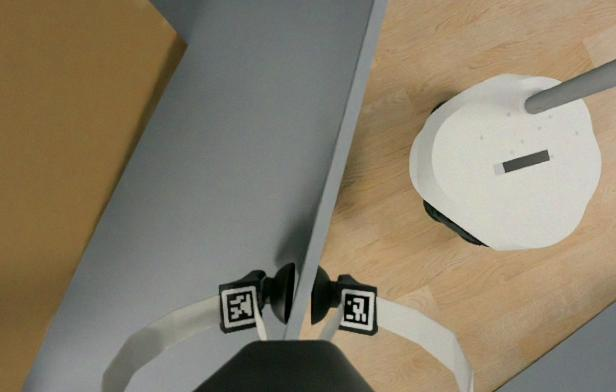

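Request:
{"api": "move", "payload": {"blocking": false, "r2": {"base": {"translate_m": -0.12, "strafe_m": 0.0}, "joints": {"wrist_roll_rad": 1.9, "gripper_m": -0.032}, "speeds": {"wrist_roll_rad": 0.08}, "pace": "slow"}, "cameras": []}}

Request:
{"api": "wait", "payload": {"seconds": 3, "cameras": ["r2_wrist_camera", "r2_head_camera"]}}

Scene clock: 4131.27 s.
move: r2 moving
r1.base_odometry: x=-1.793 y=-0.871 heading=+0.790
r1.turned_by_wheels: +0.000
r1.turned_by_imu: +0.000
r1.base_tilt: forward=-1.6 right=+1.2
r1.lidar_m: 1.00 0.46 0.30 0.89 1.18 4.67 - 2.06 1.49 1.40 1.43 1.02
r1.base_status: not commanded
r1.joint_positions: lift_m=+0.720 arm_m=+0.000 wrist_yaw_rad=+1.753 wrist_pitch_rad=+0.002 wrist_roll_rad=+0.000 gripper_m=-0.034
r1.joint_status: not commanded
r1.measured_speeds: translate_m=+0.000 strafe_m=+0.000 rotate_rad=+0.000 lift_m=+0.000 arm_m=+0.000 wrist_yaw_rad=+0.000 wrist_pitch_rad=+0.000 wrist_roll_rad=+0.000
r1.motor_effort: lift_m=+24(24) arm_m=-5(5) wheel_0=+9(10) wheel_1=-4(4) wheel_2=+1(1)
r1.servo_current: wrist_yaw_rad=39(65) wrist_pitch_rad=46(52) wrist_roll_rad=52(59) gripper_m=85(85)
r1.contact_limits: strafe_m 0.4
r1.hand_pose: x=+0.2048 y=+0.2994 z=+0.8972 quat_wxyz=(+0.640, -0.001, +0.001, +0.768) (m; r1's base frame)
r1.wrist_depth_mm: - - 243 177 243 243 242 / - - 244 243 243 243 243 / - - 243 243 243 244 244 / - - 244 244 244 245 245 / - - 244 182 246 244 245 / - - 245 181 245 246 245 / - - 246 179 246 245 246
r2.base_odometry: x=-4.449 y=-1.291 heading=+0.569
r2.turned_by_wheels: +0.000
r2.turned_by_imu: +0.001
r2.base_tilt: forward=-0.6 right=+0.1
r2.lidar_m: 0.44 3.42 0.58 0.48 0.50 0.71 3.39 0.56 0.56 1.69 2.39 0.40
r2.base_status: translate_m moving; strafe_m moving
r2.joint_positions: lift_m=+0.915 arm_m=+0.300 wrist_yaw_rad=+0.001 wrist_pitch_rad=+1.565 wrist_roll_rad=+1.971 gripper_m=-0.030
r2.joint_status: wrist_roll_rad moving; gripper_m moving
r2.measured_speeds: translate_m=-0.049 strafe_m=+0.001 rotate_rad=-0.002 lift_m=+0.000 arm_m=+0.000 wrist_yaw_rad=+0.000 wrist_pitch_rad=+0.000 wrist_roll_rad=-0.080
r2.motor_effort: lift_m=+16(16) arm_m=+4(4) wheel_0=-5(7) wheel_1=-6(7) wheel_2=+13(15)
r2.servo_current: wrist_yaw_rad=52(59) wrist_pitch_rad=46(46) wrist_roll_rad=65(72) gripper_m=117(169)
r2.contact_limits: lift_m 0.15
r2.hand_pose: x=+0.4726 y=-0.0874 z=+0.8049 quat_wxyz=(+0.392, +0.591, +0.390, -0.588) (m; r2's base frame)
r2.wrist_depth_mm: 142 179 236 236 235 1008 1008 / 154 205 238 236 1025 1008 1025 / 164 236 238 237 1025 798 820 / 189 241 238 236 1025 820 809 / 213 242 239 237 1025 1025 1025 / 243 242 182 191 182 1025 1025 / 244 241 241 112 1078 1042 1025
pictures: none
No camera images: "cameras" was empty.

Scene clock: 4133.23 s.
earlier move: r2 done
r1.base_odometry: x=-1.793 y=-0.871 heading=+0.790
r1.turned_by_wheels: +0.000
r1.turned_by_imu: +0.000
r1.base_tilt: forward=-1.6 right=+1.2
r1.lidar_m: 0.99 0.46 0.30 0.87 1.26 4.70 - 2.03 1.49 1.40 1.43 1.03
r1.base_status: not commanded
r1.joint_positions: lift_m=+0.720 arm_m=+0.000 wrist_yaw_rad=+1.753 wrist_pitch_rad=+0.002 wrist_roll_rad=+0.000 gripper_m=-0.034
r1.joint_status: not commanded
r1.measured_speeds: translate_m=+0.000 strafe_m=+0.000 rotate_rad=+0.000 lift_m=+0.000 arm_m=+0.000 wrist_yaw_rad=+0.000 wrist_pitch_rad=+0.000 wrist_roll_rad=+0.000
r1.motor_effort: lift_m=+24(24) arm_m=-5(5) wheel_0=+9(10) wheel_1=-4(5) wheel_2=+1(1)
r1.servo_current: wrist_yaw_rad=46(65) wrist_pitch_rad=39(52) wrist_roll_rad=59(72) gripper_m=85(98)
r1.contact_limits: strafe_m 0.4
r1.hand_pose: x=+0.2048 y=+0.2994 z=+0.8972 quat_wxyz=(+0.640, -0.001, +0.001, +0.768) (m; r1's base frame)
r1.wrist_depth_mm: - - 243 177 243 243 243 / - - 243 242 243 244 243 / - - 243 243 244 243 243 / - - 244 244 244 244 244 / - - 244 182 245 245 245 / - - 245 180 245 246 246 / - - 246 179 246 246 246
r2.base_odometry: x=-4.539 y=-1.349 heading=+0.568
r2.turned_by_wheels: -0.001
r2.turned_by_imu: +0.000
r2.base_tilt: forward=-0.7 right=+0.0
r2.lidar_m: 0.44 1.14 0.55 0.46 0.48 3.36 3.28 0.51 0.47 1.24 2.39 0.39
r2.base_status: done
r2.joint_positions: lift_m=+0.915 arm_m=+0.300 wrist_yaw_rad=+0.001 wrist_pitch_rad=+1.565 wrist_roll_rad=+1.906 gripper_m=-0.030
r2.joint_status: all done
r2.measured_speeds: translate_m=+0.000 strafe_m=+0.000 rotate_rad=+0.000 lift_m=+0.000 arm_m=+0.000 wrist_yaw_rad=+0.000 wrist_pitch_rad=+0.000 wrist_roll_rad=+0.000
r2.motor_effort: lift_m=+16(16) arm_m=+4(4) wheel_0=-4(8) wheel_1=-5(9) wheel_2=+6(15)
r2.servo_current: wrist_yaw_rad=33(59) wrist_pitch_rad=39(52) wrist_roll_rad=46(85) gripper_m=130(169)
r2.contact_limits: lift_m 0.15
r2.hand_pose: x=+0.4726 y=-0.0874 z=+0.8049 quat_wxyz=(+0.411, +0.578, +0.409, -0.575) (m; r2's base frame)
r2.wrist_depth_mm: 139 181 238 236 236 1025 1008 / 155 202 238 236 1025 1042 1025 / 162 227 238 237 1042 820 798 / 187 240 238 238 1025 820 809 / 211 240 239 238 1025 831 831 / 241 241 183 190 182 1042 1042 / 242 240 239 112 1042 1025 1042
wait: 1.97 of 3 s (r2 has come to rest)
pictures: r2_head_camera, r2_wrist_camera
Images, in order (width x height): r2_head_camera 420x560, r2_wrist_camera 616x392.

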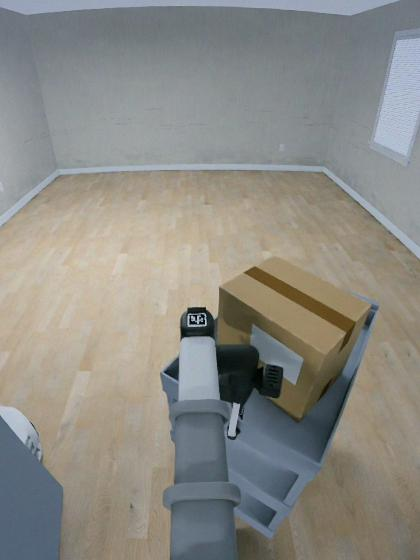

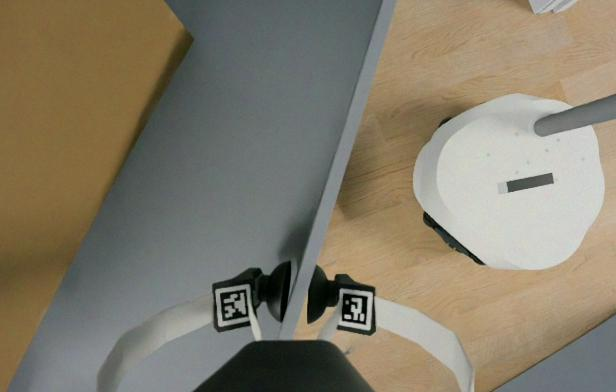

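Request:
{"api": "move", "payload": {"blocking": false, "r2": {"joints": {"gripper_m": 0.06}, "pace": "slow"}, "cameras": []}}

Request:
{"api": "wait", "payload": {"seconds": 2.5, "cameras": ["r2_wrist_camera"]}}

Scene clock: 4186.90 s.
move: r2 moving
r1.base_odometry: x=-1.793 y=-0.871 heading=+0.790
r1.turned_by_wheels: +0.000
r1.turned_by_imu: +0.000
r1.base_tilt: forward=-1.6 right=+1.2
r1.lidar_m: 0.99 0.48 0.30 0.89 1.24 4.68 - 2.03 1.49 1.41 1.45 1.04
r1.base_status: not commanded
r1.joint_positions: lift_m=+0.720 arm_m=+0.000 wrist_yaw_rad=+1.753 wrist_pitch_rad=+0.002 wrist_roll_rad=+0.000 gripper_m=-0.034
r1.joint_status: not commanded
r1.measured_speeds: translate_m=+0.000 strafe_m=+0.000 rotate_rad=+0.000 lift_m=+0.000 arm_m=+0.000 wrist_yaw_rad=+0.000 wrist_pitch_rad=+0.000 wrist_roll_rad=+0.000
r1.motor_effort: lift_m=+24(24) arm_m=-5(5) wheel_0=+10(10) wheel_1=-4(5) wheel_2=+1(1)
r1.servo_current: wrist_yaw_rad=52(59) wrist_pitch_rad=39(46) wrist_roll_rad=52(52) gripper_m=91(91)
r1.contact_limits: strafe_m 0.4
r1.hand_pose: x=+0.2048 y=+0.2994 z=+0.8972 quat_wxyz=(+0.640, -0.001, +0.001, +0.768) (m; r1's base frame)
r1.wrist_depth_mm: - - 242 177 242 242 242 / - - 243 243 243 243 243 / - - 243 244 243 243 243 / - - 244 245 244 244 244 / - - 245 182 245 245 245 / - - 245 181 245 245 246 / - - 246 179 246 246 247
r2.base_odometry: x=-4.539 y=-1.349 heading=+0.568
r2.turned_by_wheels: +0.000
r2.turned_by_imu: +0.001
r2.base_tilt: forward=-0.7 right=+0.1
r2.lidar_m: 0.45 1.15 0.54 0.47 0.49 3.34 3.27 0.51 0.46 1.22 2.38 0.39
r2.base_status: not commanded
r2.joint_positions: lift_m=+0.915 arm_m=+0.300 wrist_yaw_rad=+0.001 wrist_pitch_rad=+1.565 wrist_roll_rad=+1.906 gripper_m=-0.018
r2.joint_status: gripper_m moving
r2.measured_speeds: translate_m=+0.000 strafe_m=+0.000 rotate_rad=+0.000 lift_m=+0.000 arm_m=+0.000 wrist_yaw_rad=+0.000 wrist_pitch_rad=+0.000 wrist_roll_rad=-0.003
r2.motor_effort: lift_m=+16(16) arm_m=+4(4) wheel_0=-4(4) wheel_1=-6(6) wheel_2=+6(6)
r2.servo_current: wrist_yaw_rad=52(59) wrist_pitch_rad=46(52) wrist_roll_rad=46(59) gripper_m=65(117)
r2.contact_limits: lift_m 0.15
r2.hand_pose: x=+0.4726 y=-0.0874 z=+0.8049 quat_wxyz=(+0.411, +0.578, +0.409, -0.574) (m; r2's base frame)
r2.wrist_depth_mm: 138 181 236 237 237 1042 1042 / 154 200 239 238 1042 1025 1025 / 162 232 241 239 1042 820 820 / 190 241 240 239 1042 809 809 / 210 241 240 239 1025 842 809 / 244 243 183 198 182 1042 1025 / 244 243 240 112 1042 1042 1042
pictures: none
No camera images: "cameras" was empty.

Scene clock: 4189.40 s.
earlier move: r2 moving
r1.base_odometry: x=-1.793 y=-0.871 heading=+0.790
r1.turned_by_wheels: +0.000
r1.turned_by_imu: +0.000
r1.base_tilt: forward=-1.6 right=+1.2
r1.lidar_m: 0.97 0.46 0.27 0.87 1.29 4.69 - 2.05 1.49 1.41 1.43 1.04
r1.base_status: not commanded
r1.joint_positions: lift_m=+0.720 arm_m=+0.000 wrist_yaw_rad=+1.753 wrist_pitch_rad=+0.002 wrist_roll_rad=+0.000 gripper_m=-0.034
r1.joint_status: not commanded
r1.measured_speeds: translate_m=+0.000 strafe_m=+0.000 rotate_rad=+0.000 lift_m=+0.000 arm_m=+0.000 wrist_yaw_rad=+0.000 wrist_pitch_rad=+0.000 wrist_roll_rad=+0.000
r1.motor_effort: lift_m=+24(24) arm_m=-5(5) wheel_0=+9(10) wheel_1=-5(5) wheel_2=+1(1)
r1.servo_current: wrist_yaw_rad=46(72) wrist_pitch_rad=46(46) wrist_roll_rad=33(72) gripper_m=78(91)
r1.contact_limits: strafe_m 0.4
r1.hand_pose: x=+0.2048 y=+0.2994 z=+0.8972 quat_wxyz=(+0.640, -0.001, +0.001, +0.768) (m; r1's base frame)
r1.wrist_depth_mm: - - 242 177 242 242 243 / - - 243 243 243 244 243 / - - 244 243 243 243 244 / - - 244 243 245 244 245 / - - 245 182 244 244 244 / - - 245 180 245 246 246 / - - 246 179 246 246 246
r2.base_odometry: x=-4.539 y=-1.349 heading=+0.569
r2.turned_by_wheels: +0.000
r2.turned_by_imu: +0.001
r2.base_tilt: forward=-0.7 right=+0.1
r2.lidar_m: 0.46 1.12 0.55 0.48 0.49 3.34 3.26 0.54 0.48 1.24 2.36 0.40
r2.base_status: not commanded
r2.joint_positions: lift_m=+0.915 arm_m=+0.300 wrist_yaw_rad=+0.001 wrist_pitch_rad=+1.568 wrist_roll_rad=+1.902 gripper_m=+0.060
r2.joint_status: gripper_m moving
r2.measured_speeds: translate_m=+0.000 strafe_m=+0.000 rotate_rad=+0.000 lift_m=+0.000 arm_m=+0.000 wrist_yaw_rad=+0.000 wrist_pitch_rad=+0.000 wrist_roll_rad=+0.000
r2.motor_effort: lift_m=+15(16) arm_m=+4(4) wheel_0=-3(4) wheel_1=-5(6) wheel_2=+5(6)
r2.servo_current: wrist_yaw_rad=46(59) wrist_pitch_rad=39(52) wrist_roll_rad=52(65) gripper_m=59(117)
r2.contact_limits: lift_m 0.15
r2.hand_pose: x=+0.4719 y=-0.0874 z=+0.8050 quat_wxyz=(+0.412, +0.576, +0.410, -0.575) (m; r2's base frame)
r2.wrist_depth_mm: 140 182 241 240 1042 1025 1060 / 153 205 242 241 1042 1060 1025 / 163 237 242 240 1060 820 820 / 190 243 242 241 1042 809 842 / 216 242 242 242 1042 831 809 / 243 244 193 177 190 1042 1042 / 244 243 243 112 - 1042 1025
wait: 2.50 s; no rest
pictures: r2_wrist_camera
Images, in order (width x height): r2_wrist_camera 616x392.

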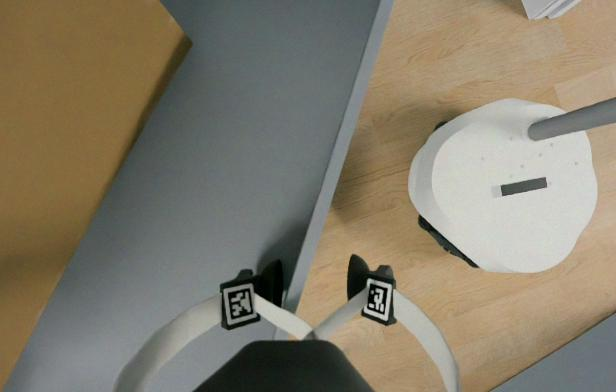

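Request:
{"api": "wait", "payload": {"seconds": 0.5, "cameras": ["r2_wrist_camera"]}}

Scene clock: 4195.03 s.
earlier move: r2 done
r1.base_odometry: x=-1.793 y=-0.871 heading=+0.790
r1.turned_by_wheels: +0.000
r1.turned_by_imu: +0.000
r1.base_tilt: forward=-1.6 right=+1.2
r1.lidar_m: 0.99 0.48 0.29 0.87 1.24 4.67 - 2.07 1.49 1.39 1.44 1.03
r1.base_status: not commanded
r1.joint_positions: lift_m=+0.720 arm_m=+0.000 wrist_yaw_rad=+1.753 wrist_pitch_rad=+0.002 wrist_roll_rad=+0.000 gripper_m=-0.034
r1.joint_status: not commanded
r1.measured_speeds: translate_m=+0.000 strafe_m=+0.000 rotate_rad=+0.000 lift_m=+0.000 arm_m=+0.000 wrist_yaw_rad=+0.000 wrist_pitch_rad=+0.000 wrist_roll_rad=+0.000
r1.motor_effort: lift_m=+24(24) arm_m=-5(5) wheel_0=+9(10) wheel_1=-4(5) wheel_2=+1(1)
r1.servo_current: wrist_yaw_rad=65(72) wrist_pitch_rad=39(46) wrist_roll_rad=39(72) gripper_m=78(91)
r1.contact_limits: strafe_m 0.4
r1.hand_pose: x=+0.2048 y=+0.2994 z=+0.8972 quat_wxyz=(+0.640, -0.001, +0.001, +0.768) (m; r1's base frame)
r1.wrist_depth_mm: - - 242 177 243 242 243 / - - 242 243 243 244 243 / - - 243 244 243 243 244 / - - 243 244 245 244 245 / - - 244 182 245 245 245 / - - 245 180 245 245 245 / - - 245 179 245 245 247
r2.base_odometry: x=-4.539 y=-1.349 heading=+0.569
r2.turned_by_wheels: +0.000
r2.turned_by_imu: +0.000
r2.base_tilt: forward=-0.7 right=+0.0
r2.lidar_m: 0.44 1.18 0.56 0.49 0.48 3.36 3.27 0.52 0.47 1.25 2.40 0.40
r2.base_status: not commanded
r2.joint_positions: lift_m=+0.915 arm_m=+0.300 wrist_yaw_rad=+0.001 wrist_pitch_rad=+1.568 wrist_roll_rad=+1.902 gripper_m=+0.060
r2.joint_status: all done
r2.measured_speeds: translate_m=+0.000 strafe_m=+0.000 rotate_rad=+0.000 lift_m=+0.000 arm_m=+0.000 wrist_yaw_rad=+0.000 wrist_pitch_rad=+0.000 wrist_roll_rad=+0.000
r2.motor_effort: lift_m=+15(16) arm_m=+4(4) wheel_0=-3(4) wheel_1=-4(6) wheel_2=+5(6)
r2.servo_current: wrist_yaw_rad=39(59) wrist_pitch_rad=46(52) wrist_roll_rad=46(65) gripper_m=52(117)
r2.contact_limits: lift_m 0.15
r2.hand_pose: x=+0.4719 y=-0.0874 z=+0.8050 quat_wxyz=(+0.412, +0.576, +0.410, -0.575) (m; r2's base frame)
r2.wrist_depth_mm: 140 182 242 241 1060 1060 1025 / 153 205 242 241 1060 1060 1042 / 163 236 242 242 1042 831 809 / 189 244 242 241 1042 820 809 / 216 243 242 242 1060 820 831 / 243 243 192 177 190 1042 1042 / 243 243 242 112 - 1060 1042
wait: 0.00 of 0.5 s (r2 has come to rest)
pictures: r2_wrist_camera
Images, in order (width x height): r2_wrist_camera 616x392.

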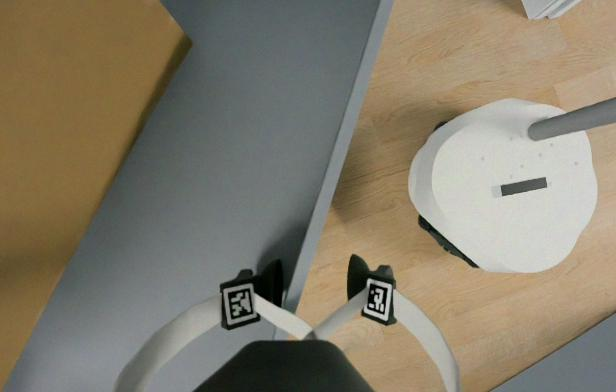

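Request:
{"api": "move", "payload": {"blocking": false, "r2": {"joints": {"lift_m": 0.94}, "pace": "slow"}, "cameras": []}}

Request:
{"api": "wait", "payload": {"seconds": 1.0, "cameras": ["r2_wrist_camera"]}}

Scene clock: 4214.77 s.
move: r2 moving
r1.base_odometry: x=-1.793 y=-0.871 heading=+0.790
r1.turned_by_wheels: +0.000
r1.turned_by_imu: +0.000
r1.base_tilt: forward=-1.6 right=+1.3
r1.lidar_m: 1.00 0.45 0.30 0.88 1.27 4.68 - 2.07 1.45 1.39 1.43 1.05
r1.base_status: not commanded
r1.joint_positions: lift_m=+0.720 arm_m=+0.000 wrist_yaw_rad=+1.753 wrist_pitch_rad=+0.002 wrist_roll_rad=+0.000 gripper_m=-0.034
r1.joint_status: not commanded
r1.measured_speeds: translate_m=+0.000 strafe_m=+0.000 rotate_rad=+0.000 lift_m=+0.000 arm_m=+0.000 wrist_yaw_rad=+0.000 wrist_pitch_rad=+0.000 wrist_roll_rad=+0.000
r1.motor_effort: lift_m=+24(24) arm_m=-5(5) wheel_0=+9(10) wheel_1=-4(4) wheel_2=+1(1)
r1.servo_current: wrist_yaw_rad=46(59) wrist_pitch_rad=46(46) wrist_roll_rad=52(59) gripper_m=85(91)
r1.contact_limits: strafe_m 0.4
r1.hand_pose: x=+0.2048 y=+0.2994 z=+0.8972 quat_wxyz=(+0.640, -0.001, +0.001, +0.768) (m; r1's base frame)
r1.wrist_depth_mm: - - 242 178 243 243 243 / - - 243 242 243 243 243 / - - 244 243 244 243 243 / - - 244 244 245 245 244 / - - 244 182 245 245 246 / - - 244 180 244 245 246 / - - 245 179 246 247 246
r2.base_odometry: x=-4.539 y=-1.349 heading=+0.568
r2.turned_by_wheels: +0.000
r2.turned_by_imu: +0.000
r2.base_tilt: forward=-0.7 right=+0.1
r2.lidar_m: 0.42 1.16 0.53 0.46 0.46 3.37 3.29 0.53 0.48 1.23 2.35 0.40
r2.base_status: not commanded
r2.joint_positions: lift_m=+0.936 arm_m=+0.300 wrist_yaw_rad=+0.001 wrist_pitch_rad=+1.569 wrist_roll_rad=+1.902 gripper_m=+0.060
r2.joint_status: lift_m moving
r2.measured_speeds: translate_m=+0.000 strafe_m=+0.000 rotate_rad=+0.000 lift_m=+0.044 arm_m=+0.000 wrist_yaw_rad=+0.000 wrist_pitch_rad=+0.000 wrist_roll_rad=+0.000
r2.motor_effort: lift_m=+20(22) arm_m=+4(4) wheel_0=-3(3) wheel_1=-4(5) wheel_2=+5(6)
r2.servo_current: wrist_yaw_rad=52(52) wrist_pitch_rad=39(46) wrist_roll_rad=52(52) gripper_m=59(59)
r2.hand_pose: x=+0.4716 y=-0.0874 z=+0.8253 quat_wxyz=(+0.411, +0.576, +0.411, -0.575) (m; r2's base frame)
r2.wrist_depth_mm: 138 179 256 257 1060 1060 1060 / 154 206 257 257 1078 1060 1060 / 165 239 257 256 1060 842 842 / 191 259 257 258 1078 842 842 / 217 258 258 257 1060 842 1060 / 254 258 198 259 194 1060 1060 / 258 259 257 112 1060 1042 -
pictures: none
No camera images: "cameras" was empty.

Scene clock: 4215.27 s.
earlier move: r2 done
r1.base_odometry: x=-1.793 y=-0.871 heading=+0.790
r1.turned_by_wheels: +0.000
r1.turned_by_imu: +0.000
r1.base_tilt: forward=-1.6 right=+1.2
r1.lidar_m: 0.98 0.47 0.28 0.88 1.22 4.69 - 2.04 1.50 1.40 1.39 1.05
r1.base_status: not commanded
r1.joint_positions: lift_m=+0.720 arm_m=+0.000 wrist_yaw_rad=+1.753 wrist_pitch_rad=+0.002 wrist_roll_rad=+0.000 gripper_m=-0.034
r1.joint_status: not commanded
r1.measured_speeds: translate_m=+0.000 strafe_m=+0.000 rotate_rad=+0.000 lift_m=+0.000 arm_m=+0.000 wrist_yaw_rad=+0.000 wrist_pitch_rad=+0.000 wrist_roll_rad=+0.000
r1.motor_effort: lift_m=+24(24) arm_m=-5(5) wheel_0=+9(10) wheel_1=-4(5) wheel_2=+1(1)
r1.servo_current: wrist_yaw_rad=46(65) wrist_pitch_rad=39(46) wrist_roll_rad=59(59) gripper_m=85(91)
r1.contact_limits: strafe_m 0.4
r1.hand_pose: x=+0.2048 y=+0.2994 z=+0.8972 quat_wxyz=(+0.640, -0.001, +0.001, +0.768) (m; r1's base frame)
r1.wrist_depth_mm: - - 242 177 242 243 243 / - - 242 243 244 244 244 / - - 243 244 244 245 244 / - - 244 244 244 244 244 / - - 245 182 245 245 245 / - - 245 181 245 245 245 / - - 245 179 246 246 246
r2.base_odometry: x=-4.539 y=-1.349 heading=+0.568
r2.turned_by_wheels: +0.000
r2.turned_by_imu: +0.000
r2.base_tilt: forward=-0.6 right=+0.1
r2.lidar_m: 0.46 1.13 0.55 0.48 0.47 3.33 3.28 0.54 0.47 1.26 2.38 0.39
r2.base_status: not commanded
r2.joint_positions: lift_m=+0.940 arm_m=+0.300 wrist_yaw_rad=+0.001 wrist_pitch_rad=+1.569 wrist_roll_rad=+1.902 gripper_m=+0.060
r2.joint_status: all done
r2.measured_speeds: translate_m=+0.000 strafe_m=+0.000 rotate_rad=+0.000 lift_m=+0.000 arm_m=+0.000 wrist_yaw_rad=+0.000 wrist_pitch_rad=+0.000 wrist_roll_rad=+0.000
r2.motor_effort: lift_m=+21(24) arm_m=+4(4) wheel_0=-3(3) wheel_1=-5(5) wheel_2=+5(6)
r2.servo_current: wrist_yaw_rad=52(52) wrist_pitch_rad=39(46) wrist_roll_rad=46(52) gripper_m=52(59)
r2.hand_pose: x=+0.4716 y=-0.0874 z=+0.8295 quat_wxyz=(+0.411, +0.576, +0.411, -0.575) (m; r2's base frame)
r2.wrist_depth_mm: 139 179 263 263 1060 1060 1060 / 154 206 262 262 1060 1060 1060 / 165 239 263 262 1060 842 842 / 191 264 264 264 1060 854 842 / 218 264 264 264 1078 842 1042 / 255 264 196 265 194 1078 1078 / 264 264 265 112 1060 1060 -
wait: 0.50 of 1 s (r2 has come to rest)
pictures: r2_wrist_camera
Images, in order (width x height): r2_wrist_camera 616x392.

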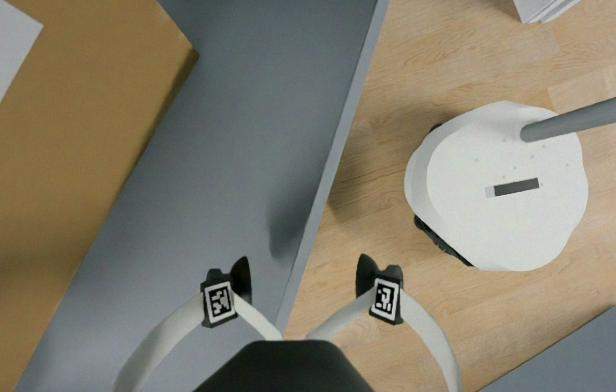

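Request:
{"api": "move", "payload": {"blocking": false, "r2": {"joints": {"wrist_roll_rad": 2.17}, "speeds": {"wrist_roll_rad": 0.4}, "pace": "slow"}, "cameras": []}}

Request:
{"api": "wait", "payload": {"seconds": 1.5, "cameras": ["r2_wrist_camera"]}}

r2: "pace" acts on no motion here: each has its own speed under "speeds". Leave "pace" out
Scene clock: 4224.67 s.
r1.base_odometry: x=-1.793 y=-0.871 heading=+0.790
r1.turned_by_wheels: +0.000
r1.turned_by_imu: +0.000
r1.base_tilt: forward=-1.6 right=+1.2
r1.lidar_m: 0.98 0.49 0.30 0.88 1.25 4.66 - 2.05 1.47 1.42 1.45 1.04
r1.base_status: not commanded
r1.joint_positions: lift_m=+0.720 arm_m=+0.000 wrist_yaw_rad=+1.753 wrist_pitch_rad=+0.002 wrist_roll_rad=+0.000 gripper_m=-0.034
r1.joint_status: not commanded
r1.measured_speeds: translate_m=+0.000 strafe_m=+0.000 rotate_rad=+0.000 lift_m=+0.000 arm_m=+0.000 wrist_yaw_rad=+0.000 wrist_pitch_rad=+0.000 wrist_roll_rad=+0.000
r1.motor_effort: lift_m=+24(24) arm_m=-5(5) wheel_0=+9(10) wheel_1=-4(5) wheel_2=+1(1)
r1.servo_current: wrist_yaw_rad=46(65) wrist_pitch_rad=46(46) wrist_roll_rad=46(59) gripper_m=85(91)
r1.contact_limits: strafe_m 0.4
r1.hand_pose: x=+0.2048 y=+0.2994 z=+0.8972 quat_wxyz=(+0.640, -0.001, +0.001, +0.768) (m; r1's base frame)
r1.wrist_depth_mm: - - 243 177 243 242 243 / - - 243 243 243 244 244 / - - 244 244 244 244 243 / - - 244 244 244 244 244 / - - 245 182 245 245 245 / - - 244 180 245 245 246 / - - 245 180 246 246 246
r2.base_odometry: x=-4.539 y=-1.349 heading=+0.568
r2.turned_by_wheels: +0.000
r2.turned_by_imu: +0.000
r2.base_tilt: forward=-0.6 right=+0.0
r2.lidar_m: 0.45 1.10 0.56 0.48 0.47 3.35 3.27 0.53 0.46 1.26 2.40 0.40
r2.base_status: not commanded
r2.joint_positions: lift_m=+0.940 arm_m=+0.300 wrist_yaw_rad=+0.001 wrist_pitch_rad=+1.569 wrist_roll_rad=+1.902 gripper_m=+0.060
r2.joint_status: all done
r2.measured_speeds: translate_m=+0.000 strafe_m=+0.000 rotate_rad=+0.000 lift_m=+0.000 arm_m=+0.000 wrist_yaw_rad=+0.000 wrist_pitch_rad=+0.000 wrist_roll_rad=+0.000
r2.motor_effort: lift_m=+21(24) arm_m=+4(4) wheel_0=-3(3) wheel_1=-4(5) wheel_2=+5(6)
r2.servo_current: wrist_yaw_rad=39(52) wrist_pitch_rad=33(46) wrist_roll_rad=46(52) gripper_m=52(59)
r2.hand_pose: x=+0.4716 y=-0.0874 z=+0.8295 quat_wxyz=(+0.411, +0.576, +0.411, -0.575) (m; r2's base frame)
r2.wrist_depth_mm: 138 179 264 263 1060 1060 1060 / 154 206 263 262 1078 1078 1078 / 164 238 264 262 1078 842 842 / 190 264 264 263 1060 854 842 / 218 264 264 264 1060 854 1060 / 255 264 195 264 193 1078 1078 / 265 264 264 112 1060 1078 -
pictures: none

not run: a call was refused earlier in this reply.


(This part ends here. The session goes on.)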